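# Slide the paper roll onto the wooden holder's post

## Task

Fit the paper roll over the wooden holder's post so that it sits down on the holder's base, then release it and move the gripper clear of the roll.

## Robot and tools

Robot: two arms, left_arm and right_arm. Each has a parallel gripper whose fingers point along the gripper's own +z axis and close along its y axis. end_effector_position is the spot between the finger pads, roughly 1 cm short of the tips. Occasional disturbances may jerk a held part or nudge a loose one.

Frame: one scene frame for every pose. The origin is at table-top height, halfway between the two arms' nominal bases. +x points out over the table, +z points up, and left_arm is on the +y side (this does not match left/right in the images). Real bases sit slightly off nominal; a BASES line, if present, gives them. Reported poses can be off by a few centimetres, more at long reach.

Row format (used by execute_actions and move): 16 plain numbers, always covering both arms even if only one moves. First left_arm: x, y, z (metres), qw, qx, qy, qz (orientation, w first), opening. Then the same 8 for right_arm. x, y, z and the quaternion form an absolute pose for that gripper in the scene frame, not an offset. Opening runs from -1 (closed) to +1 (fully open, 0.094 m). To keep an arm or its orientation still, repeat the exact same quaternion and pose each time rather than copying a drifted reading.

execute_actions(actions, cameras): actions holds one item or none. [] just reads the state and returns pictures. {"rows": [...], "steps": n} runs up to 15 control steps of 1/30 s (default 15); each row is one step, the last row repeats to fill. Needs at least 5 steps. A target more than 0.6 m from the arm's last reported position along any gripper axis is refused and nothing moves. {"steps": n} without rows waits up to 300 steps, counted from the last result, reply time included. Results come 5 steps before the action ends; those steps run afterwards. Pictures only come with an empty list or when cameras names them (["all"] for all, [] for none).

move(target, speed, blend, blocking, cameras): drives each gripper in a straight line to the pose in a row, or through a list of up to 15 rows sharing a 10 s cap. speed is metres per second, 0.002 to 0.5, default 0.25 (rotation up to twice that in rad/s); give one number or one per target. blend (metres) rounds corners at intermediate targets; 0 stops at each. blocking=false returns about 0.5 s after start while motion continues. Paths do not avoid obstacles or the other arm; faster moves lag and overshoot more, and hit harder. Avoid paths passing near an arm's own base, which can flip its shoulder posture. New openings on a later target are applied only after everything stops there. The result adds a "move:" line: done (within 10 mm and 2 degrees, at rest), off_target, moving, held or fault, plus limits=paced (pose clipped) or limits=held (steps withheld, or the clearance check stopped things). done does not prove contact or its absence.

wait(seconds): 0 to 10 s, sends nothing, ends early if a move finishes. stop(): brakes a running move; fingers keep moving. zoom_image(camera, region): camera is cam_high, cam_left_wrist or cam_right_wrist; region [x0, y0, x1, y1] pixels from the top-left, at most 504 by 504, of that camera's latest picture. finished_scene(scene): the integer number of the scene being closed; irreversible, and the goal must hold without the robot.

Controller: each step the commanded pose is clipped to within 100 mm and 20 degrees of the measured one, then solved by damped inverse kinematics, favouring position. After an action the arm continues at most 100 mm toward its last clipped pose, so long trips need further commands. Friction and gravity can leave a free gripper a centimetre or more off target. Tiny commands may not move at all. Hand target in a result is where the controller is currently steering. Joint limits (rad): waist -2.618 to 3.054, shoulder 0.000 to 3.142, elbow 0.000 to 3.142 (straight at 2.901), wrist pitch -1.571 to 1.571, wrist yaw -1.571 to 1.571, wrist roll -2.094 to 2.094.

Gripping: grip_measured uses the opening scale; the last Joint positions value per arm is the real opening in metres. Empty, it can read up to about 1.6 mm wide. On a rigid part under full squeeze it reads up to about 3 mm (0.064) less than the part, more for small or round items. Full force (about 50 to 64 N per pad) is reached roughly 0.05 below the first-contact reading (0.11 or more for round/small parts); a round roll counts. grip_measured tracks the command, so it will not reveal contact. Close gently on soft things. Release by commanding well above grip_measured.

Other readings: Joint velocities read "within noise" when the arm is still. Joint torques include gravity, have per-arm offsets and noise, are positive toward larger joint angles, and joints 1 to 3 wrap at ±28 N m.

Heat: holding loads, stretching out or pushing against something unreachable warms motors. MOTOR HOT appears at 75 °C; at 90 °C an OVER-TEMPERATURE FAULT folds that arm and disables it; at 100 °C it drops.

Cameras (672x504 each): cam_high is fixed above, looking down over the table; cam_left_wrist and cam_right_wrist ride on the grippers and may lag during motion. Calibration lines give K, distortion and T_world_to_cam, accurate to a few millimetres near the image centre.

Avoid: dropping the roll, releasing it while it moves, anything leaving the table, fast impacts, strong pressing past contact, and the grippers or arms touching each other, which can end the attempt. Any arm stop or fault is undesirable; clearance checks do not protect the grippers from each other.

Each tool is called after ">>>" as name(argument=value, ...), one argument or row to a line, values as JSON.

## Session

>>> execute_actions(
  actions=[],
)

Scene clock: 0.00 s of 4400.00 s.
left_arm: end_effector_position=(+0.3629, +0.4204, +0.1333) grip_measured=+1.000 end_effector_quat_wxyz=(+0.532, -0.221, +0.816, +0.055) | right_arm: end_effector_position=(+0.4447, -0.1811, +0.1836) grip_measured=+1.000 end_effector_quat_wxyz=(+0.228, -0.321, +0.854, +0.341)
Joint positions: left_arm=[0.482 1.157 0.419 0.293 0.121 -0.104 0.094] | right_arm=[0.031 2.183 2.08 -1.173 -0.805 -0.549 0.094]
Joint velocities: within noise
Joint torques (N m): no reading
Motor temperatures (°C): left_arm=[23 24 21 24 22 21 23] | right_arm=[23 23 23 22 22 23 24]
Heat: left arm: 24 °C; right arm: 24 °C.
Hand target: left_arm +0.3638, +0.4208, +0.1376; +0.536, -0.219, +0.813, +0.056 | right_arm +0.4442, -0.1793, +0.1925; +0.237, -0.325, +0.848, +0.345

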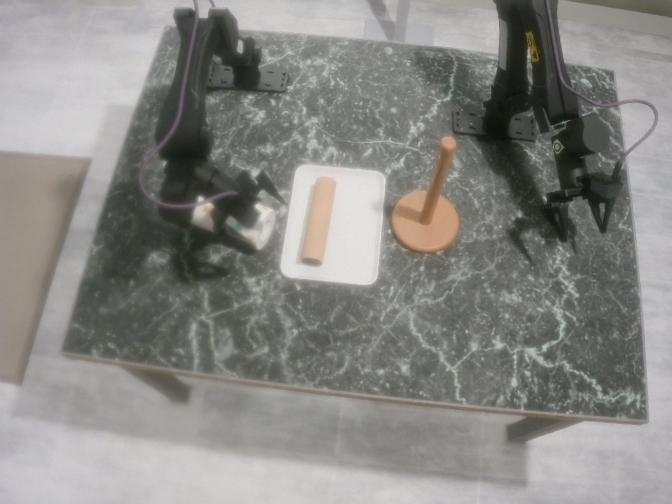

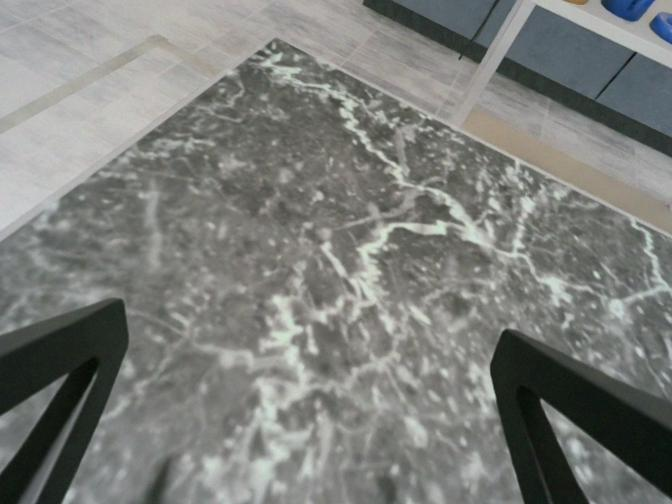

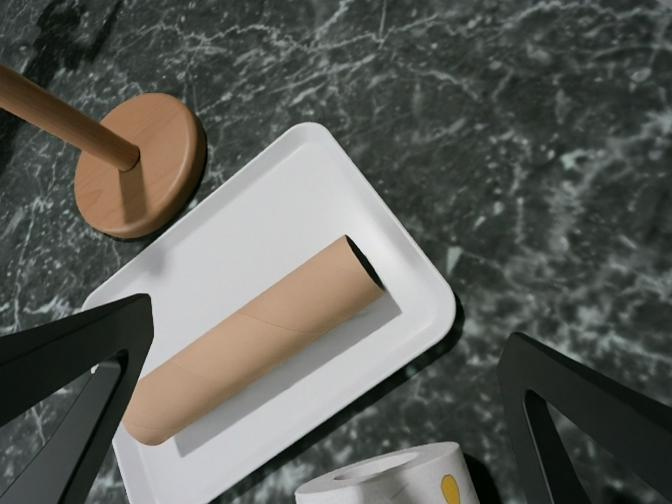

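>>> zoom_image(
  camera="cam_high",
  region=[150, 130, 470, 290],
)

>>> zoom_image(
  camera="cam_right_wrist",
  region=[200, 350, 536, 504],
)

Scaled by 1.575 from the camera's 672x504 image, which has a finer 960x720 frame.

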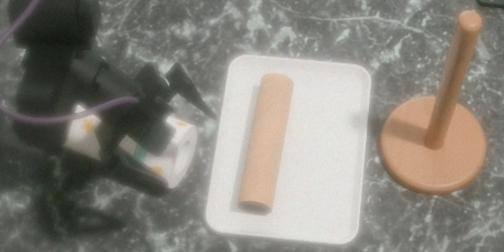

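Scaled by 1.500 from the camera's 672x504 image, which has a finer 960x720 frame.

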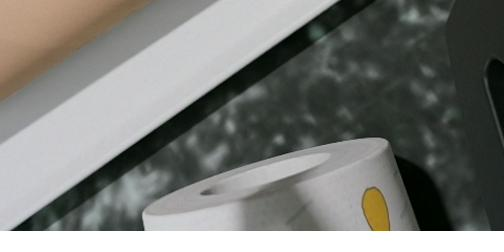

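>>> move(
  target=[0.3629,0.4204,0.1333,0.532,-0.221,0.816,0.055,1,0.398,-0.21,0.215,0.103,0.607,-0.784,0.08,1],
  speed=0.5,
)

Scene clock: 4.80 s of 4400.00 s.
left_arm: end_effector_position=(+0.3629, +0.4204, +0.1333) grip_measured=+1.000 end_effector_quat_wxyz=(+0.532, -0.221, +0.816, +0.055) | right_arm: end_effector_position=(+0.4072, -0.2085, +0.1985) grip_measured=+1.000 end_effector_quat_wxyz=(+0.055, -0.616, +0.774, -0.135)
Joint positions: left_arm=[0.482 1.157 0.419 0.293 0.121 -0.104 0.094] | right_arm=[0.348 2.196 2.388 -1.573 0.222 -1.004 0.094]
Joint velocities: within noise
Joint torques (N m): left_arm=[-0.06 -3.69 7.35 2.05 0.03 -0.02] | right_arm=[0.69 -17.87 4.49 0.43 0.28 -0.01]
Motor temperatures (°C): left_arm=[23 24 22 25 22 21 23] | right_arm=[23 25 23 23 22 23 24]
Heat: left arm: 25 °C; right arm: 25 °C.
Hand target: left_arm +0.3629, +0.4204, +0.1333; +0.532, -0.221, +0.816, +0.055 | right_arm +0.3983, -0.2101, +0.2140; +0.062, -0.619, +0.770, -0.143
Off the commanded pose: left_arm 0.000 m, 0 deg | right_arm 0.019 m, 19 deg.
joint sent to its limit (right arm) — joint 4 (wrist pitch), lower limit.
Kept back: nothing.
move: off_target (right_arm); limits=paced
camera_calibration:
cam_right_wrist: T_world_to_cam=[[0.966789, -0.0894559, 0.23941, -0.460733], [-0.212756, -0.800739, 0.559957, -0.167719], [0.141614, -0.592296, -0.793178, 0.0801935], [0, 0, 0, 1]] pos_world=[0.398392, -0.128016, 0.267827]

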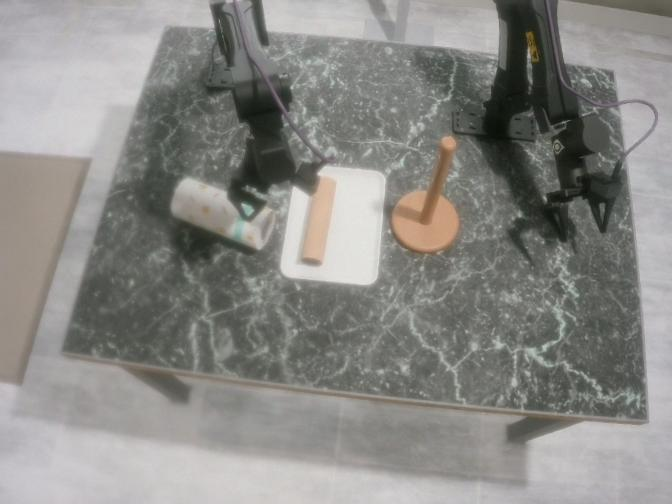

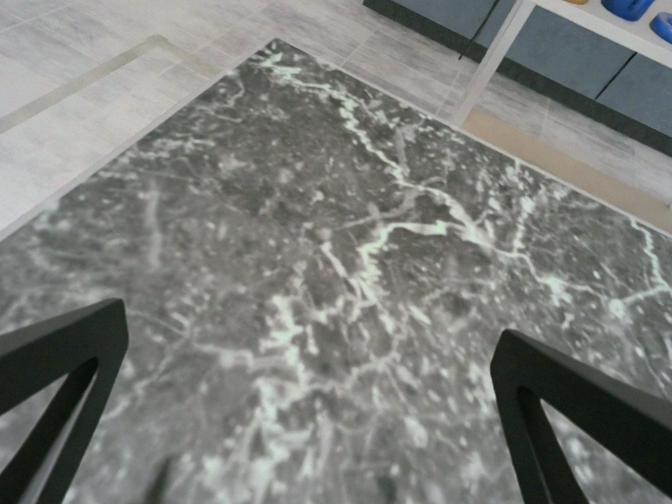

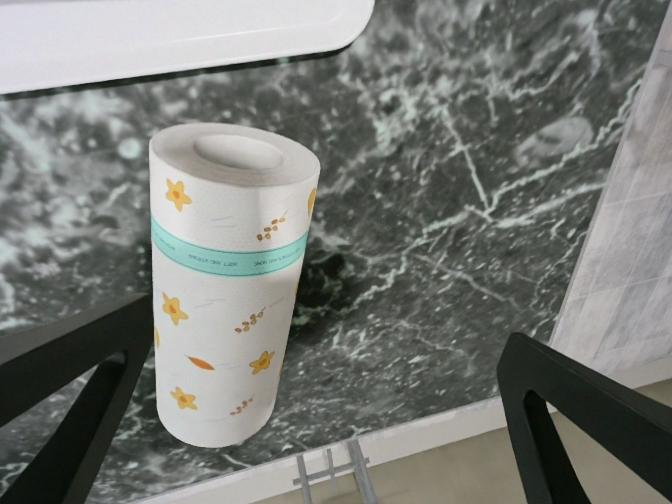

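>>> zoom_image(
  camera="cam_high",
  region=[150, 150, 310, 270],
)

Scaled by 3.150 from the camera's 672x504 image, which has a finer 960x720 frame.

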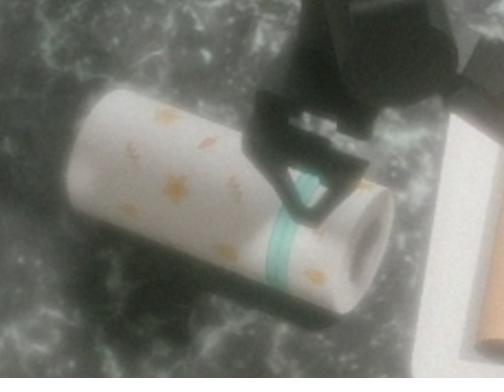

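>>> move(
  target=[0.3629,0.4204,0.1333,0.532,-0.221,0.816,0.055,1,0.368,-0.285,0.135,0,0.604,-0.797,0,1],
  speed=0.3,
  cameras=["cam_right_wrist"],
)

Scene clock: 7.67 s of 4400.00 s.
left_arm: end_effector_position=(+0.3629, +0.4204, +0.1333) grip_measured=+1.000 end_effector_quat_wxyz=(+0.532, -0.221, +0.816, +0.055) | right_arm: end_effector_position=(+0.3705, -0.2897, +0.1201) grip_measured=+1.000 end_effector_quat_wxyz=(-0.023, -0.600, +0.800, +0.002)
Joint positions: left_arm=[0.482 1.157 0.419 0.293 0.121 -0.104 0.094] | right_arm=[0.097 2.127 1.987 -1.474 0.019 -1.176 0.094]
Joint velocities: within noise
Joint torques (N m): left_arm=[0.01 -3.69 7.28 2.07 0.03 -0.03] | right_arm=[0.28 -17.65 4.78 0.22 -0.18 -0.05]
Motor temperatures (°C): left_arm=[23 24 22 26 22 21 23] | right_arm=[23 26 23 23 22 23 24]
Heat: left arm: 26 °C; right arm: 26 °C.
Hand target: left_arm +0.3629, +0.4204, +0.1333; +0.532, -0.221, +0.816, +0.055 | right_arm +0.3679, -0.2851, +0.1347; -0.001, -0.604, +0.797, +0.000
Off the commanded pose: left_arm 0.000 m, 0 deg | right_arm 0.016 m, 3 deg.
Kept back: nothing.
move: off_target (right_arm)
camera_calibration:
cam_right_wrist: T_world_to_cam=[[0.984994, -0.161567, -0.0606848, -0.405304], [-0.109806, -0.85794, 0.501878, -0.244368], [-0.133151, -0.487684, -0.862807, 0.115515], [0, 0, 0, 1]] pos_world=[0.38777, -0.218802, 0.197715]
Images, in order (width x height): cam_right_wrist 672x504.

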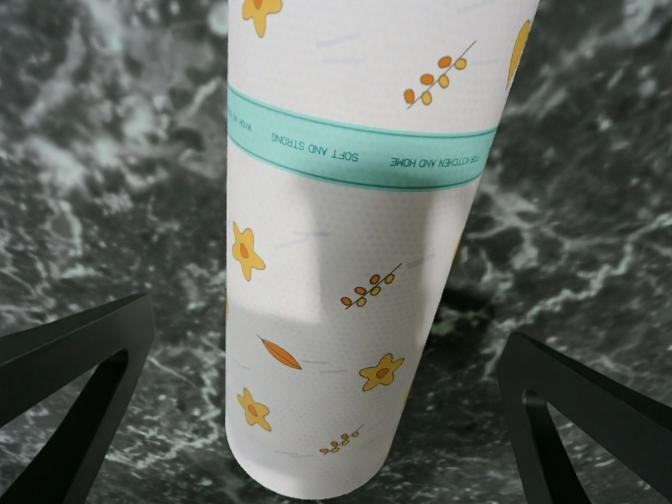

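>>> move(
  target=[0.3629,0.4204,0.1333,0.532,-0.221,0.816,0.055,1,0.369,-0.284,0.060,0.012,0.604,-0.797,0,1],
  speed=0.12,
  cameras=["cam_right_wrist"],
)

Scene clock: 9.80 s of 4400.00 s.
left_arm: end_effector_position=(+0.3629, +0.4204, +0.1333) grip_measured=+1.000 end_effector_quat_wxyz=(+0.532, -0.221, +0.816, +0.055) | right_arm: end_effector_position=(+0.3714, -0.2881, +0.0593) grip_measured=+1.000 end_effector_quat_wxyz=(-0.016, -0.601, +0.799, -0.001)
Joint positions: left_arm=[0.482 1.157 0.419 0.293 0.121 -0.104 0.094] | right_arm=[0.101 2.119 1.734 -1.212 0.018 -1.177 0.094]
Joint velocities: within noise
Joint torques (N m): left_arm=[-0.08 -3.69 7.36 2.05 0.02 -0.04] | right_arm=[0.62 -13.91 4.75 0.25 -0.05 0.05]
Motor temperatures (°C): left_arm=[23 24 22 26 22 21 23] | right_arm=[23 26 23 23 22 23 24]
Heat: left arm: 26 °C; right arm: 26 °C.
Hand target: left_arm +0.3629, +0.4204, +0.1333; +0.532, -0.221, +0.816, +0.055 | right_arm +0.3690, -0.2840, +0.0599; -0.012, -0.604, +0.797, +0.000
Off the commanded pose: left_arm 0.000 m, 0 deg | right_arm 0.005 m, 1 deg.
Kept back: nothing.
move: done
camera_calibration:
cam_right_wrist: T_world_to_cam=[[0.986456, -0.157695, -0.0451255, -0.409909], [-0.114654, -0.859668, 0.497821, -0.210839], [-0.117297, -0.485905, -0.866105, 0.0587844], [0, 0, 0, 1]] pos_world=[0.387079, -0.217329, 0.137376]
Images, in order (width x height): cam_right_wrist 672x504.

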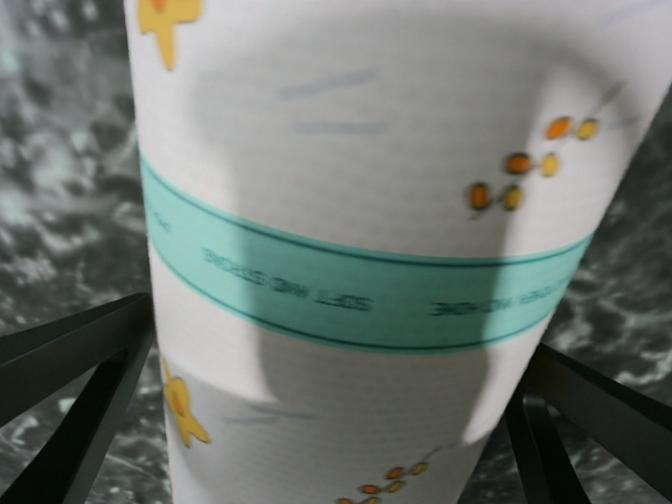

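>>> move(
  target=[
    [0.3629,0.4204,0.1333,0.532,-0.221,0.816,0.055,1,0.369,-0.284,0.044,0.012,0.604,-0.797,0,1],
    [0.3629,0.4204,0.1333,0.532,-0.221,0.816,0.055,1,0.369,-0.284,0.044,0.012,0.604,-0.797,0,0.55],
  ],
  speed=0.1,
  cameras=["cam_right_wrist"],
)

Scene clock: 11.37 s of 4400.00 s.
left_arm: end_effector_position=(+0.3629, +0.4204, +0.1333) grip_measured=+1.000 end_effector_quat_wxyz=(+0.532, -0.221, +0.816, +0.055) | right_arm: end_effector_position=(+0.3722, -0.2880, +0.0476) grip_measured=+0.671 end_effector_quat_wxyz=(-0.011, -0.601, +0.799, -0.004)
Joint positions: left_arm=[0.482 1.157 0.419 0.293 0.121 -0.104 0.094] | right_arm=[0.101 2.119 1.688 -1.154 0.018 -1.177 0.079]
Joint velocities: within noise
Joint torques (N m): left_arm=[-0.05 -3.73 7.38 2.07 0.03 -0.03] | right_arm=[0.68 -12.96 4.75 0.28 -0.06 0.05]
Motor temperatures (°C): left_arm=[23 24 22 26 22 21 23] | right_arm=[23 26 23 23 22 23 24]
Heat: left arm: 26 °C; right arm: 26 °C.
Hand target: left_arm +0.3629, +0.4204, +0.1333; +0.532, -0.221, +0.816, +0.055 | right_arm +0.3689, -0.2841, +0.0440; -0.012, -0.604, +0.797, +0.000
Off the commanded pose: left_arm 0.000 m, 0 deg | right_arm 0.006 m, 1 deg.
Kept back: nothing.
move: done
camera_calibration:
cam_right_wrist: T_world_to_cam=[[0.986907, -0.157644, -0.0341119, -0.411962], [-0.1203, -0.860314, 0.495367, -0.202828], [-0.107438, -0.484777, -0.868014, 0.0456068], [0, 0, 0, 1]] pos_world=[0.387067, -0.21733, 0.126009]
Images, in order (width x height): cam_right_wrist 672x504.

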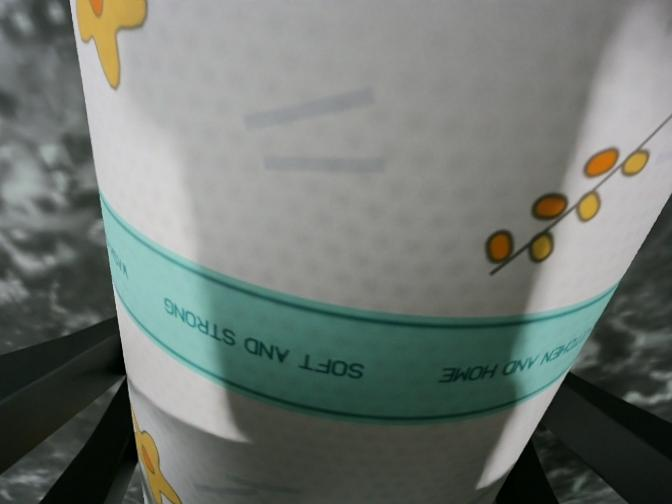

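>>> move(
  target=[
    [0.3629,0.4204,0.1333,0.532,-0.221,0.816,0.055,1,0.365,-0.275,0.18,0,0.604,-0.797,0,0.55],
    [0.3629,0.4204,0.1333,0.532,-0.221,0.816,0.055,1,0.34,-0.06,0.43,0.636,-0.3095,0.636,0.3095,0.55],
    [0.3629,0.4204,0.1333,0.532,-0.221,0.816,0.055,1,0.33,0.11,0.45,0.636,-0.3095,0.636,0.3095,0.55],
  ],
  speed=0.4,
  blend=0.05,
)

Scene clock: 15.37 s of 4400.00 s.
left_arm: end_effector_position=(+0.3629, +0.4204, +0.1333) grip_measured=+1.000 end_effector_quat_wxyz=(+0.532, -0.221, +0.816, +0.055) | right_arm: end_effector_position=(+0.3244, +0.1070, +0.4407) grip_measured=+0.678 end_effector_quat_wxyz=(+0.627, -0.319, +0.641, +0.308)
Joint positions: left_arm=[0.482 1.157 0.419 0.293 0.121 -0.104 0.094] | right_arm=[0.868 1.764 1.801 -0.062 -0.038 -0.006 0.079]
Joint velocities: within noise
Joint torques (N m): left_arm=[-0.08 -3.64 7.41 2.08 0.02 -0.01] | right_arm=[0.02 -8.55 11.73 2.01 0.13 0.1]
Motor temperatures (°C): left_arm=[23 24 22 27 22 21 23] | right_arm=[23 26 23 23 22 23 24]
Heat: left arm: 27 °C; right arm: 26 °C.
Hand target: left_arm +0.3629, +0.4204, +0.1333; +0.532, -0.221, +0.816, +0.055 | right_arm +0.3296, +0.1094, +0.4497; +0.636, -0.309, +0.636, +0.310
Off the commanded pose: left_arm 0.000 m, 0 deg | right_arm 0.011 m, 2 deg.
Kept back: nothing.
move: off_target (right_arm)
camera_calibration:
cam_right_wrist: T_world_to_cam=[[0.805716, -0.57877, 0.125885, -0.255734], [-0.203906, -0.470581, -0.858473, 0.518591], [0.556098, 0.666016, -0.49717, 0.0713621], [0, 0, 0, 1]] pos_world=[0.272108, 0.0484996, 0.512868]

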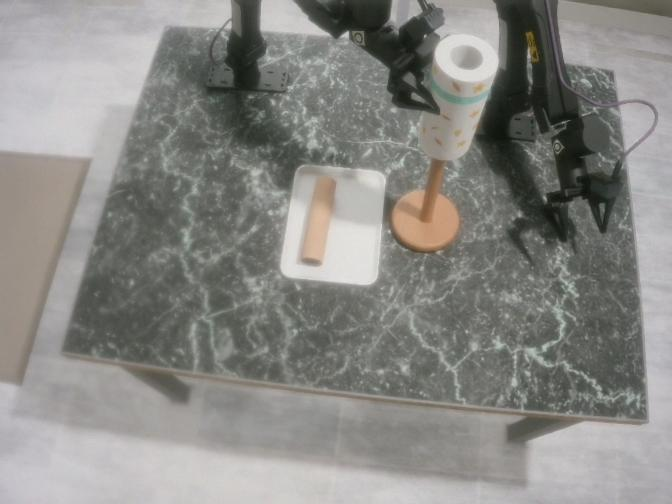

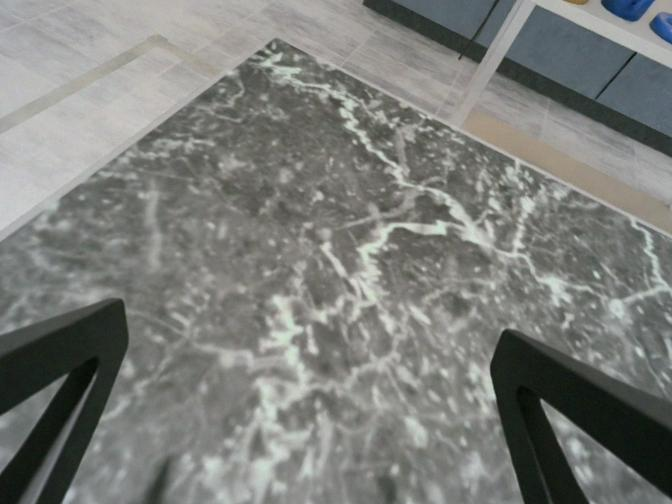

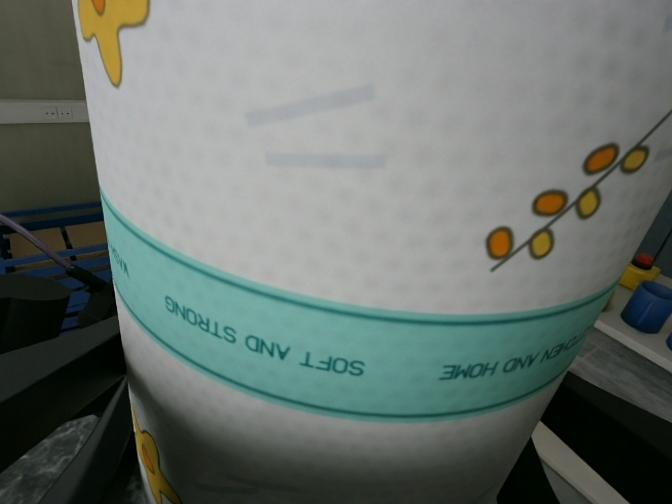

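>>> zoom_image(
  camera="cam_high",
  region=[370, 20, 530, 260],
)

Scaled by 2.100 from the camera's 672x504 image, which has a finer 960x720 frame.

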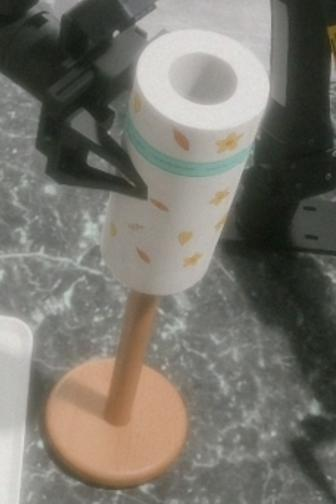

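>>> move(
  target=[0.24,0.31,0.28,0.661,0.25,0.661,-0.25,1,0.320,0.122,0.442,0.643,-0.300,0.631,0.311,0.55],
  speed=0.5,
)

Scene clock: 18.97 s of 4400.00 s.
left_arm: end_effector_position=(+0.2442, +0.3128, +0.2743) grip_measured=+1.000 end_effector_quat_wxyz=(+0.696, +0.115, +0.699, -0.115) | right_arm: end_effector_position=(+0.3161, +0.1135, +0.4547) grip_measured=+0.678 end_effector_quat_wxyz=(+0.647, -0.303, +0.627, +0.312)
Joint positions: left_arm=[1.202 0.52 0.422 -0.054 1.547 0.152 0.094] | right_arm=[0.905 1.764 1.801 -0.006 0.019 -0.001 0.079]
Joint velocities: within noise
Joint torques (N m): left_arm=[0.54 -0.25 8.58 1.26 0.17 -0.14] | right_arm=[0.53 -8.51 6.42 2.23 0.14 0.09]
Motor temperatures (°C): left_arm=[23 24 23 27 22 21 23] | right_arm=[23 26 24 24 22 23 25]
Heat: left arm: 27 °C; right arm: 26 °C.
Hand target: left_arm +0.2423, +0.3094, +0.2799; +0.697, +0.117, +0.698, -0.115 | right_arm +0.3197, +0.1215, +0.4419; +0.643, -0.300, +0.632, +0.311
Off the commanded pose: left_arm 0.008 m, 23 deg; orientation clipped | right_arm 0.016 m, 1 deg.
joint sent to its limit (left arm) — joint 5 (wrist yaw), upper limit.
Kept back: nothing.
move: off_target (left_arm, right_arm); limits=paced
camera_calibration:
cam_left_wrist: T_world_to_cam=[[-0.337875, -0.933165, 0.122653, 0.336723], [-0.48092, 0.0591515, -0.874767, 0.363911], [0.809046, -0.354548, -0.468764, 0.145619], [0, 0, 0, 1]] pos_world=[0.17097, 0.344321, 0.345298]
cam_right_wrist: T_world_to_cam=[[0.789917, -0.600739, 0.123059, -0.238223], [-0.185857, -0.425784, -0.885531, 0.533453], [0.584369, 0.676625, -0.447986, 0.0460513], [0, 0, 0, 1]] pos_world=[0.260412, 0.0528662, 0.522335]

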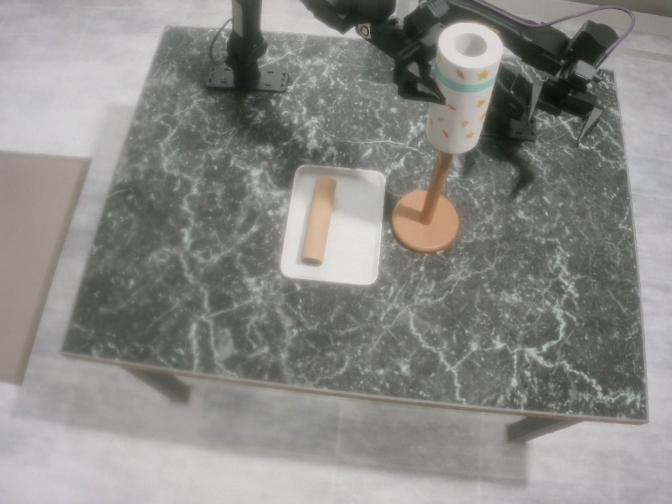

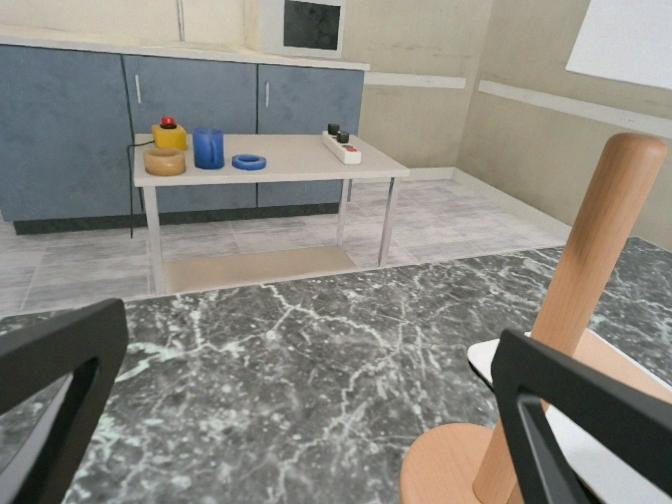

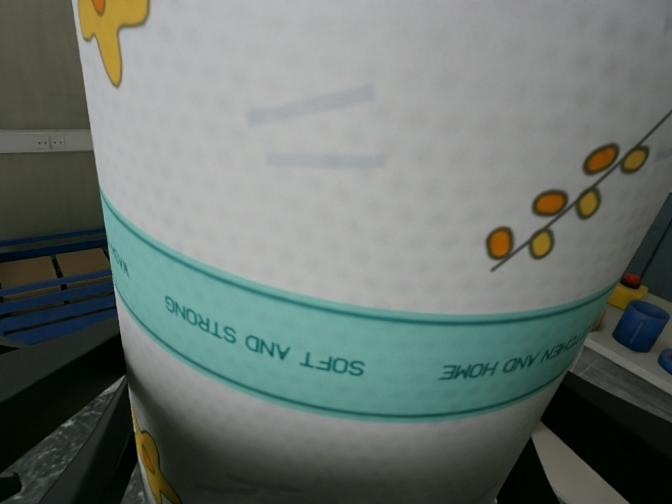

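>>> zoom_image(
  camera="cam_left_wrist",
  region=[472, 0, 672, 180],
)

>>> zoom_image(
  camera="cam_high",
  region=[370, 10, 530, 250],
)

Scaled by 2.520 from the camera's 672x504 image, which has a finer 960x720 frame.

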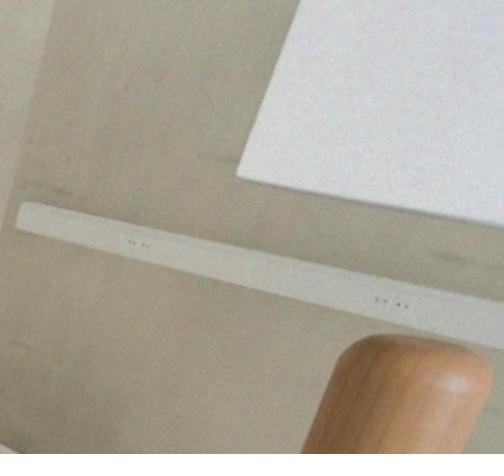

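Scaled by 2.100 from the camera's 672x504 image, which has a finer 960x720 frame.

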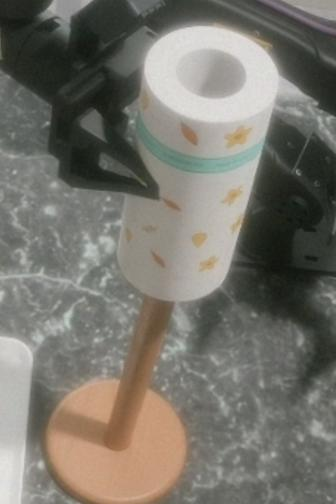

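>>> zoom_image(
  camera="cam_high",
  region=[410, 100, 490, 160],
)

>>> zoom_image(
  camera="cam_high",
  region=[385, 150, 465, 260],
)

Scaled by 6.300 from the camera's 672x504 image, which has a finer 960x720 frame.

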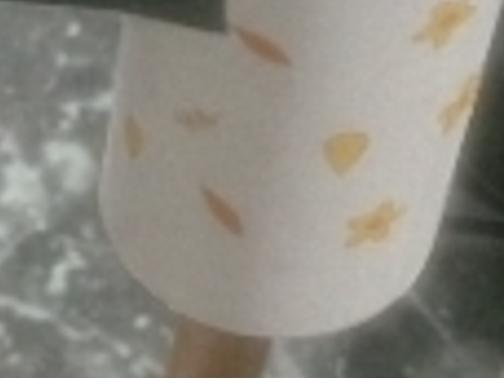

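Scaled by 4.582 from the camera's 672x504 image, which has a finer 960x720 frame.

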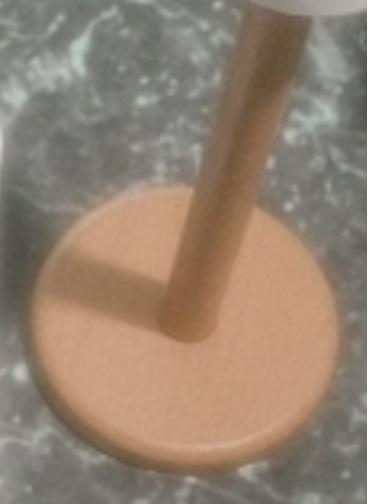

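>>> move(
  target=[0.2424,0.3094,0.2799,0.697,0.117,0.698,-0.115,1,0.316,0.120,0.426,0.639,-0.304,0.634,0.311,0.55],
  speed=0.15,
  cameras=["cam_high","cam_left_wrist"],
)

>>> zoom_image(
  camera="cam_left_wrist",
  region=[472, 0, 672, 200],
)

>>> zoom_image(
  camera="cam_high",
  region=[410, 90, 490, 170],
)

Scene clock: 22.70 s of 4400.00 s.
left_arm: end_effector_position=(+0.2442, +0.3128, +0.2744) grip_measured=+1.000 end_effector_quat_wxyz=(+0.696, +0.111, +0.700, -0.119) | right_arm: end_effector_position=(+0.3192, +0.1175, +0.4249) grip_measured=+0.678 end_effector_quat_wxyz=(+0.635, -0.309, +0.639, +0.306)
Joint positions: left_arm=[1.202 0.52 0.422 -0.054 1.547 0.139 0.094] | right_arm=[0.905 1.764 1.718 0.039 0.02 -0.001 0.079]
Joint velocities: within noise
Joint torques (N m): left_arm=[0.31 -0.24 8.32 1.35 0.15 -0.11] | right_arm=[0.72 -11.03 6.49 2.24 0.07 0.1]
Motor temperatures (°C): left_arm=[23 24 23 27 22 21 23] | right_arm=[23 26 24 25 22 23 25]
Heat: left arm: 27 °C; right arm: 26 °C.
Hand target: left_arm +0.2426, +0.3094, +0.2798; +0.697, +0.117, +0.698, -0.115 | right_arm +0.3160, +0.1199, +0.4260; +0.639, -0.304, +0.634, +0.311
Off the commanded pose: left_arm 0.007 m, 1 deg | right_arm 0.004 m, 1 deg.
Kept back: nothing.
move: done
camera_calibration:
cam_left_wrist: T_world_to_cam=[[-0.337671, -0.931513, 0.135134, 0.332665], [-0.484387, 0.0488723, -0.873488, 0.367623], [0.807061, -0.360409, -0.467715, 0.147649], [0, 0, 0, 1]] pos_world=[0.171241, 0.345129, 0.345218]
Images, in order (width x height): cam_high 672x504, cam_left_wrist 672x504.

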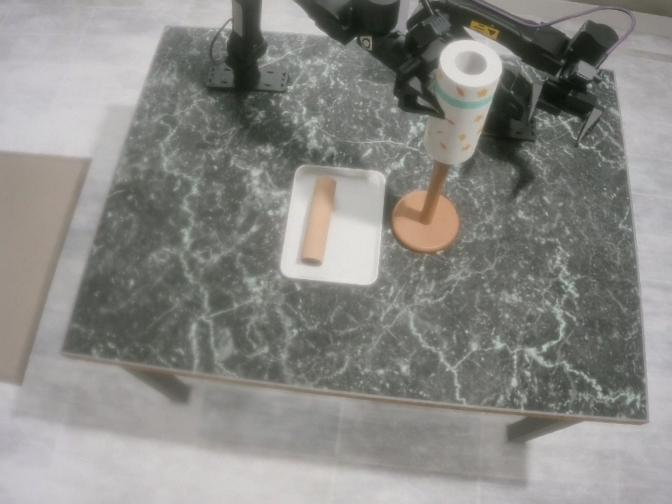

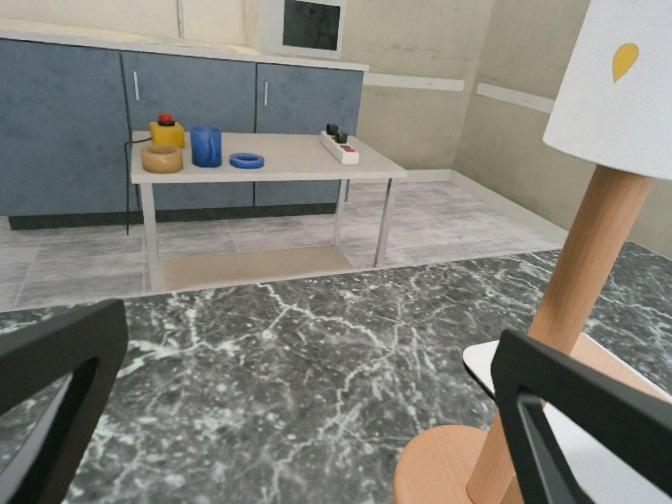

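Scaled by 2.520 from the camera's 672x504 image, which has a finer 960x720 frame.

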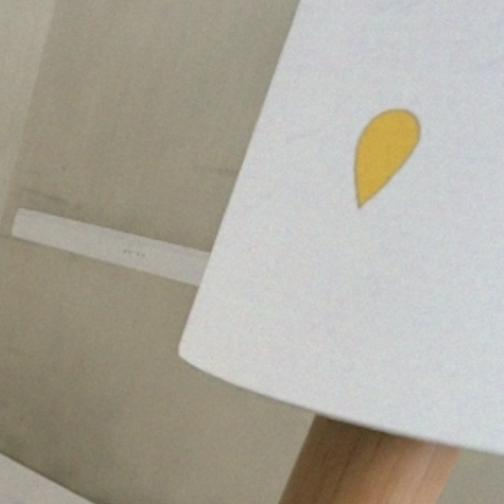

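Scaled by 6.300 from the camera's 672x504 image, which has a finer 960x720 frame.

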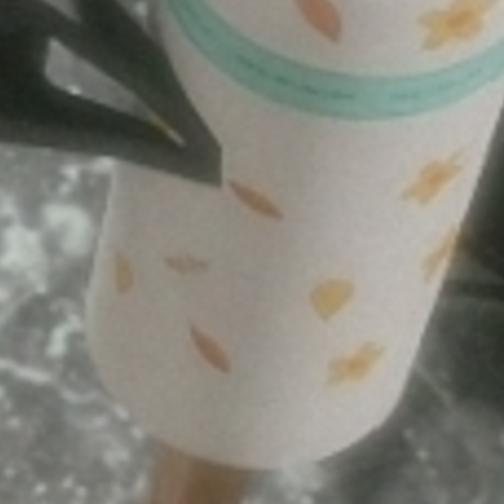

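>>> move(
  target=[
    [0.2424,0.3094,0.2799,0.697,0.117,0.698,-0.115,1,0.313,0.119,0.424,0.639,-0.304,0.634,0.311,0.55],
    [0.2424,0.3094,0.2799,0.697,0.117,0.698,-0.115,1,0.313,0.119,0.385,0.639,-0.304,0.634,0.311,0.55],
  ],
  speed=0.08,
  cameras=["cam_high","cam_left_wrist"],
)

Scene clock: 24.70 s of 4400.00 s.
left_arm: end_effector_position=(+0.2442, +0.3128, +0.2744) grip_measured=+1.000 end_effector_quat_wxyz=(+0.696, +0.111, +0.700, -0.119) | right_arm: end_effector_position=(+0.3190, +0.1234, +0.3692) grip_measured=+0.678 end_effector_quat_wxyz=(+0.626, -0.315, +0.646, +0.303)
Joint positions: left_arm=[1.202 0.52 0.422 -0.054 1.547 0.139 0.094] | right_arm=[0.912 1.764 1.523 0.207 0.021 -0.001 0.079]
Joint velocities: within noise
Joint torques (N m): left_arm=[0.25 -0.24 8.35 1.39 0.14 -0.13] | right_arm=[0.53 -13.6 6.78 2.24 0.13 0.09]
Motor temperatures (°C): left_arm=[23 24 23 27 22 21 23] | right_arm=[23 26 24 26 22 23 25]
Heat: left arm: 27 °C; right arm: 26 °C.
Hand target: left_arm +0.2426, +0.3094, +0.2798; +0.697, +0.117, +0.698, -0.115 | right_arm +0.3131, +0.1190, +0.3848; +0.639, -0.304, +0.634, +0.311
Off the commanded pose: left_arm 0.007 m, 1 deg | right_arm 0.017 m, 3 deg.
Kept back: nothing.
move: off_target (right_arm)
camera_calibration:
cam_left_wrist: T_world_to_cam=[[-0.337653, -0.931465, 0.135512, 0.332541], [-0.484494, 0.0485561, -0.873446, 0.367737], [0.807004, -0.360577, -0.467684, 0.147707], [0, 0, 0, 1]] pos_world=[0.17125, 0.345154, 0.345215]
Images, in order (width x height): cam_high 672x504, cam_left_wrist 672x504.

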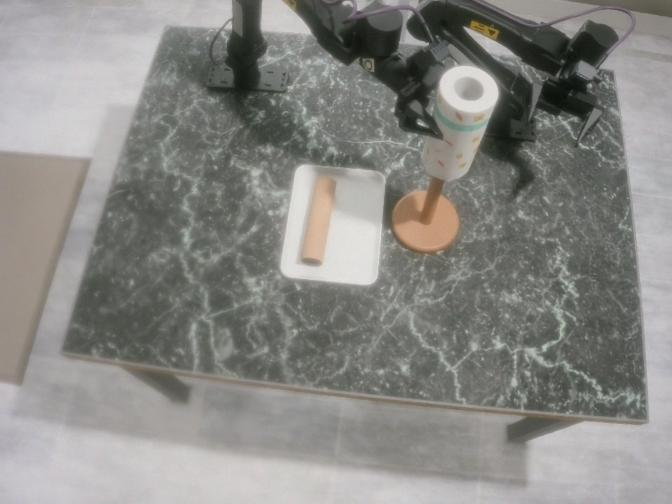

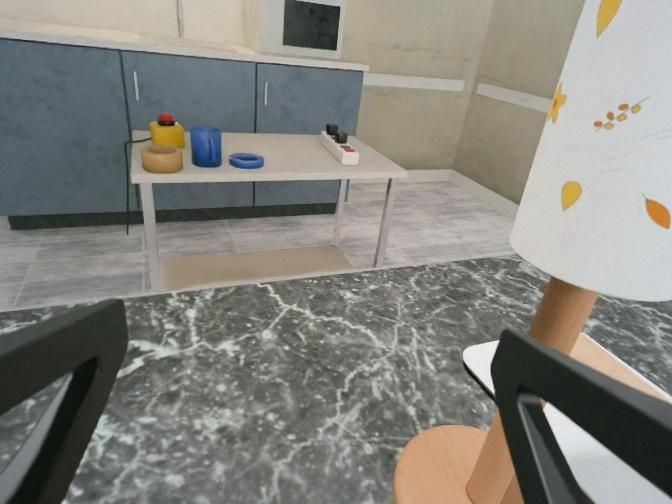

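>>> move(
  target=[0.2424,0.3094,0.2799,0.697,0.117,0.698,-0.115,1,0.316,0.121,0.175,0.645,-0.296,0.630,0.314,0.55],
  speed=0.15,
  cameras=["cam_high","cam_left_wrist"],
)

>>> zoom_image(
  camera="cam_high",
  region=[370, 80, 510, 260],
)

Scene clock: 27.10 s of 4400.00 s.
left_arm: end_effector_position=(+0.2442, +0.3128, +0.2744) grip_measured=+1.000 end_effector_quat_wxyz=(+0.696, +0.111, +0.700, -0.119) | right_arm: end_effector_position=(+0.3181, +0.1199, +0.1821) grip_measured=+0.678 end_effector_quat_wxyz=(+0.645, -0.300, +0.629, +0.313)
Joint positions: left_arm=[1.202 0.52 0.422 -0.054 1.547 0.139 0.094] | right_arm=[0.912 2.047 1.023 1.053 0.028 0.006 0.079]
Joint velocities: within noise
Joint torques (N m): left_arm=[0.28 -0.27 8.34 1.37 0.15 -0.13] | right_arm=[0.59 -10.32 5.5 2.25 0.13 0.11]
Motor temperatures (°C): left_arm=[23 24 23 27 22 21 23] | right_arm=[23 26 24 26 22 23 25]
Heat: left arm: 27 °C; right arm: 26 °C.
Hand target: left_arm +0.2426, +0.3094, +0.2798; +0.697, +0.117, +0.698, -0.115 | right_arm +0.3159, +0.1209, +0.1750; +0.645, -0.296, +0.631, +0.314
Off the commanded pose: left_arm 0.007 m, 1 deg | right_arm 0.007 m, 0 deg.
Kept back: nothing.
move: done
camera_calibration:
cam_left_wrist: T_world_to_cam=[[-0.337653, -0.931465, 0.135512, 0.332541], [-0.484494, 0.0485561, -0.873446, 0.367737], [0.807004, -0.360577, -0.467684, 0.147707], [0, 0, 0, 1]] pos_world=[0.17125, 0.345154, 0.345215]
Images, in order (width x height): cam_high 672x504, cam_left_wrist 672x504.

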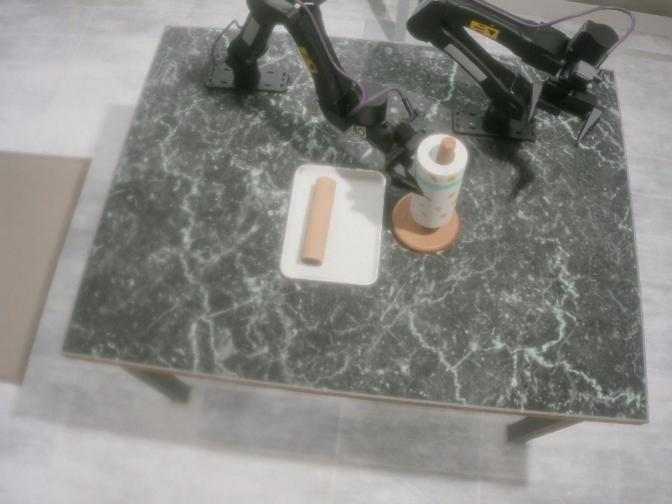

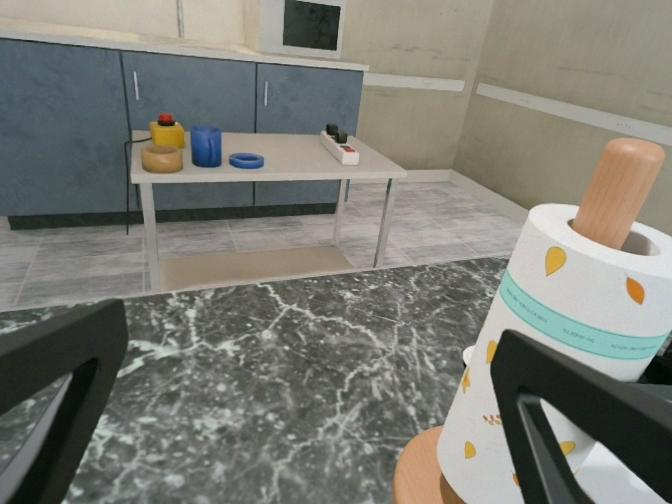

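Scaled by 2.800 from the camera's 672x504 image, which has a finer 960x720 frame.

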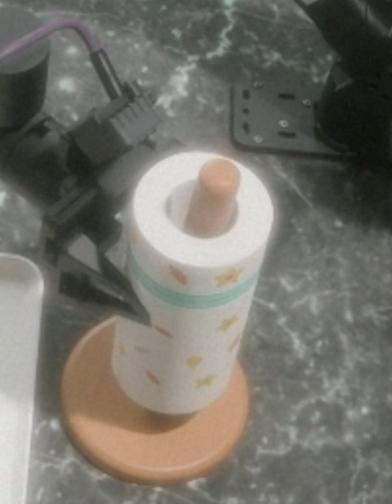

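>>> move(
  target=[
    [0.2424,0.3094,0.2799,0.697,0.117,0.698,-0.115,1,0.319,0.125,0.155,0.645,-0.296,0.630,0.314,0.55],
    [0.2424,0.3094,0.2799,0.697,0.117,0.698,-0.115,1,0.319,0.125,0.128,0.645,-0.296,0.630,0.314,0.55],
  ],
  speed=[0.12,0.06],
  blend=0.01,
  cameras=["cam_high","cam_left_wrist"],
)

>>> zoom_image(
  camera="cam_high",
  region=[370, 100, 490, 260],
)

Scene clock: 28.40 s of 4400.00 s.
left_arm: end_effector_position=(+0.2442, +0.3128, +0.2744) grip_measured=+1.000 end_effector_quat_wxyz=(+0.696, +0.111, +0.700, -0.119) | right_arm: end_effector_position=(+0.3211, +0.1237, +0.1427) grip_measured=+0.678 end_effector_quat_wxyz=(+0.651, -0.297, +0.623, +0.316)
Joint positions: left_arm=[1.202 0.52 0.422 -0.054 1.547 0.139 0.094] | right_arm=[0.912 2.192 1.023 1.216 0.029 0.006 0.079]
Joint velocities: within noise
Joint torques (N m): left_arm=[0.27 -0.25 8.35 1.37 0.16 -0.14] | right_arm=[0.61 -9.87 5.14 2.1 0.13 0.08]
Motor temperatures (°C): left_arm=[23 24 23 27 22 21 23] | right_arm=[23 26 24 27 22 23 25]
Heat: left arm: 27 °C; right arm: 27 °C.
Hand target: left_arm +0.2426, +0.3094, +0.2798; +0.697, +0.117, +0.698, -0.115 | right_arm +0.3188, +0.1247, +0.1282; +0.645, -0.296, +0.630, +0.314
Off the commanded pose: left_arm 0.007 m, 1 deg | right_arm 0.015 m, 1 deg.
Kept back: nothing.
move: off_target (right_arm)
camera_calibration:
cam_left_wrist: T_world_to_cam=[[-0.337635, -0.931416, 0.13589, 0.332418], [-0.484601, 0.0482399, -0.873404, 0.36785], [0.806948, -0.360744, -0.467653, 0.147764], [0, 0, 0, 1]] pos_world=[0.171259, 0.34518, 0.345212]
Images, in order (width x height): cam_high 672x504, cam_left_wrist 672x504.

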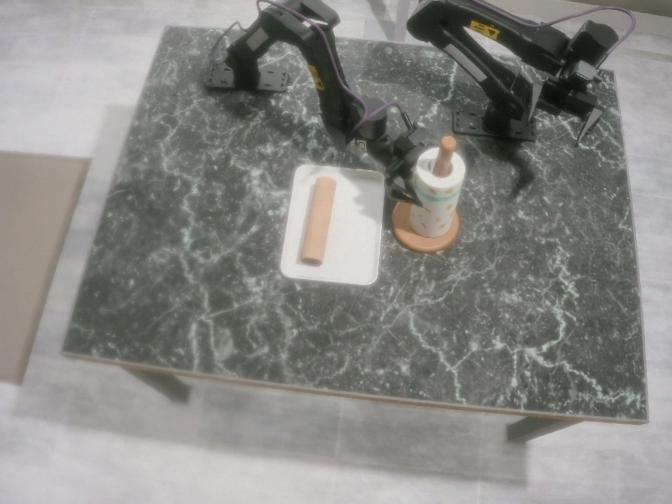

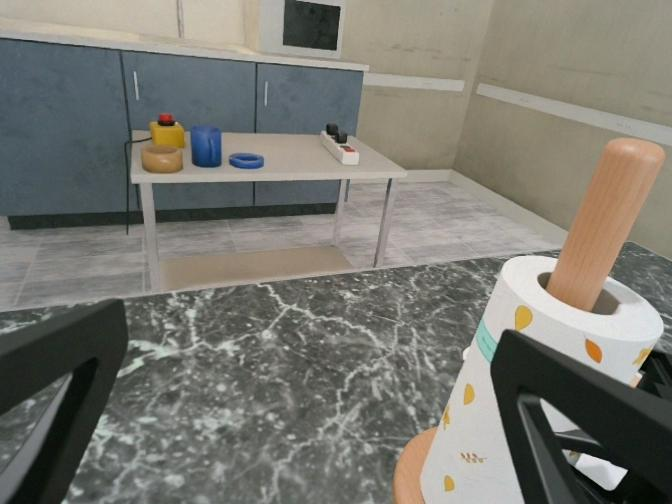

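Scaled by 3.150 from the camera's 672x504 image, which has a finer 960x720 frame.

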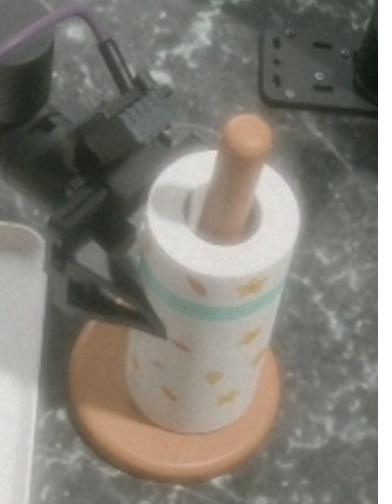

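>>> move(
  target=[0.2424,0.3094,0.2799,0.697,0.117,0.698,-0.115,1,0.318,0.125,0.112,0.645,-0.296,0.630,0.314,0.55],
  speed=0.05,
  cameras=["cam_high","cam_left_wrist"],
)

>>> zoom_image(
  camera="cam_high",
  region=[370, 100, 490, 260],
)

Scene clock: 29.37 s of 4400.00 s.
left_arm: end_effector_position=(+0.2442, +0.3128, +0.2744) grip_measured=+1.000 end_effector_quat_wxyz=(+0.696, +0.111, +0.700, -0.119) | right_arm: end_effector_position=(+0.3210, +0.1232, +0.1416) grip_measured=+0.678 end_effector_quat_wxyz=(+0.665, -0.289, +0.609, +0.322)
Joint positions: left_arm=[1.202 0.52 0.422 -0.054 1.547 0.139 0.094] | right_arm=[0.912 2.232 1.023 1.302 0.031 0.006 0.079]
Joint velocities: within noise
Joint torques (N m): left_arm=[0.29 -0.27 8.29 1.37 0.15 -0.13] | right_arm=[0.79 -9.2 4.45 1.75 0.14 0.09]
Motor temperatures (°C): left_arm=[23 24 23 27 22 21 23] | right_arm=[23 26 24 27 22 23 25]
Heat: left arm: 27 °C; right arm: 27 °C.
Hand target: left_arm +0.2426, +0.3094, +0.2798; +0.697, +0.117, +0.698, -0.115 | right_arm +0.3173, +0.1239, +0.1124; +0.645, -0.296, +0.630, +0.314
Off the commanded pose: left_arm 0.007 m, 1 deg | right_arm 0.030 m, 4 deg.
Kept back: nothing.
move: off_target (right_arm)
camera_calibration:
cam_left_wrist: T_world_to_cam=[[-0.337635, -0.931416, 0.13589, 0.332418], [-0.484601, 0.0482399, -0.873404, 0.36785], [0.806948, -0.360744, -0.467653, 0.147764], [0, 0, 0, 1]] pos_world=[0.171259, 0.34518, 0.345212]
Images, in order (width x height): cam_high 672x504, cam_left_wrist 672x504.

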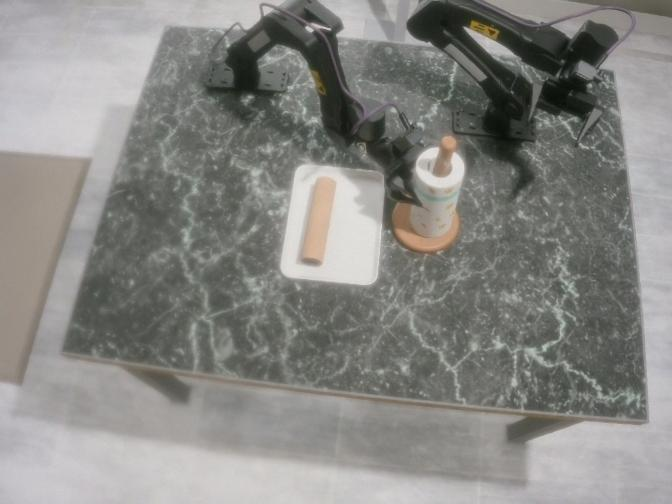

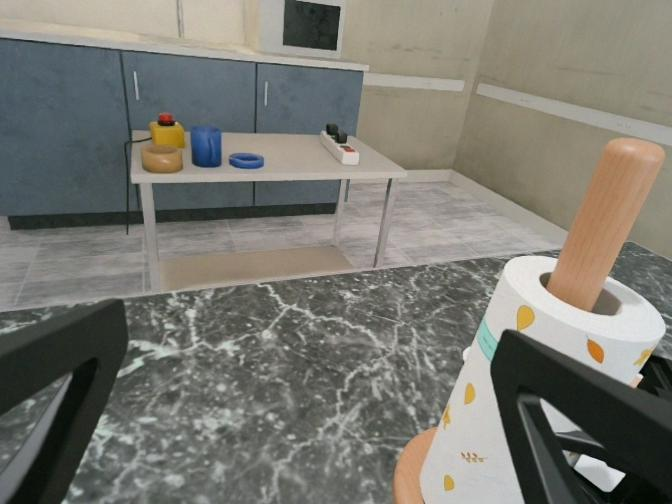

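Scaled by 3.150 from the camera's 672x504 image, which has a finer 960x720 frame.

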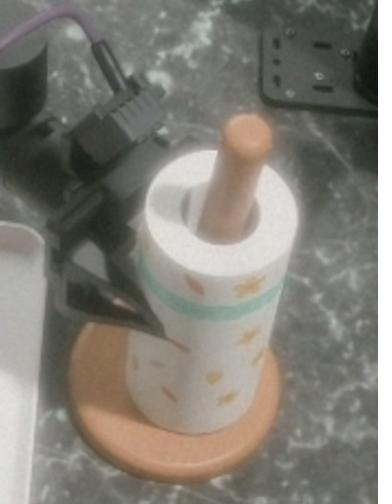

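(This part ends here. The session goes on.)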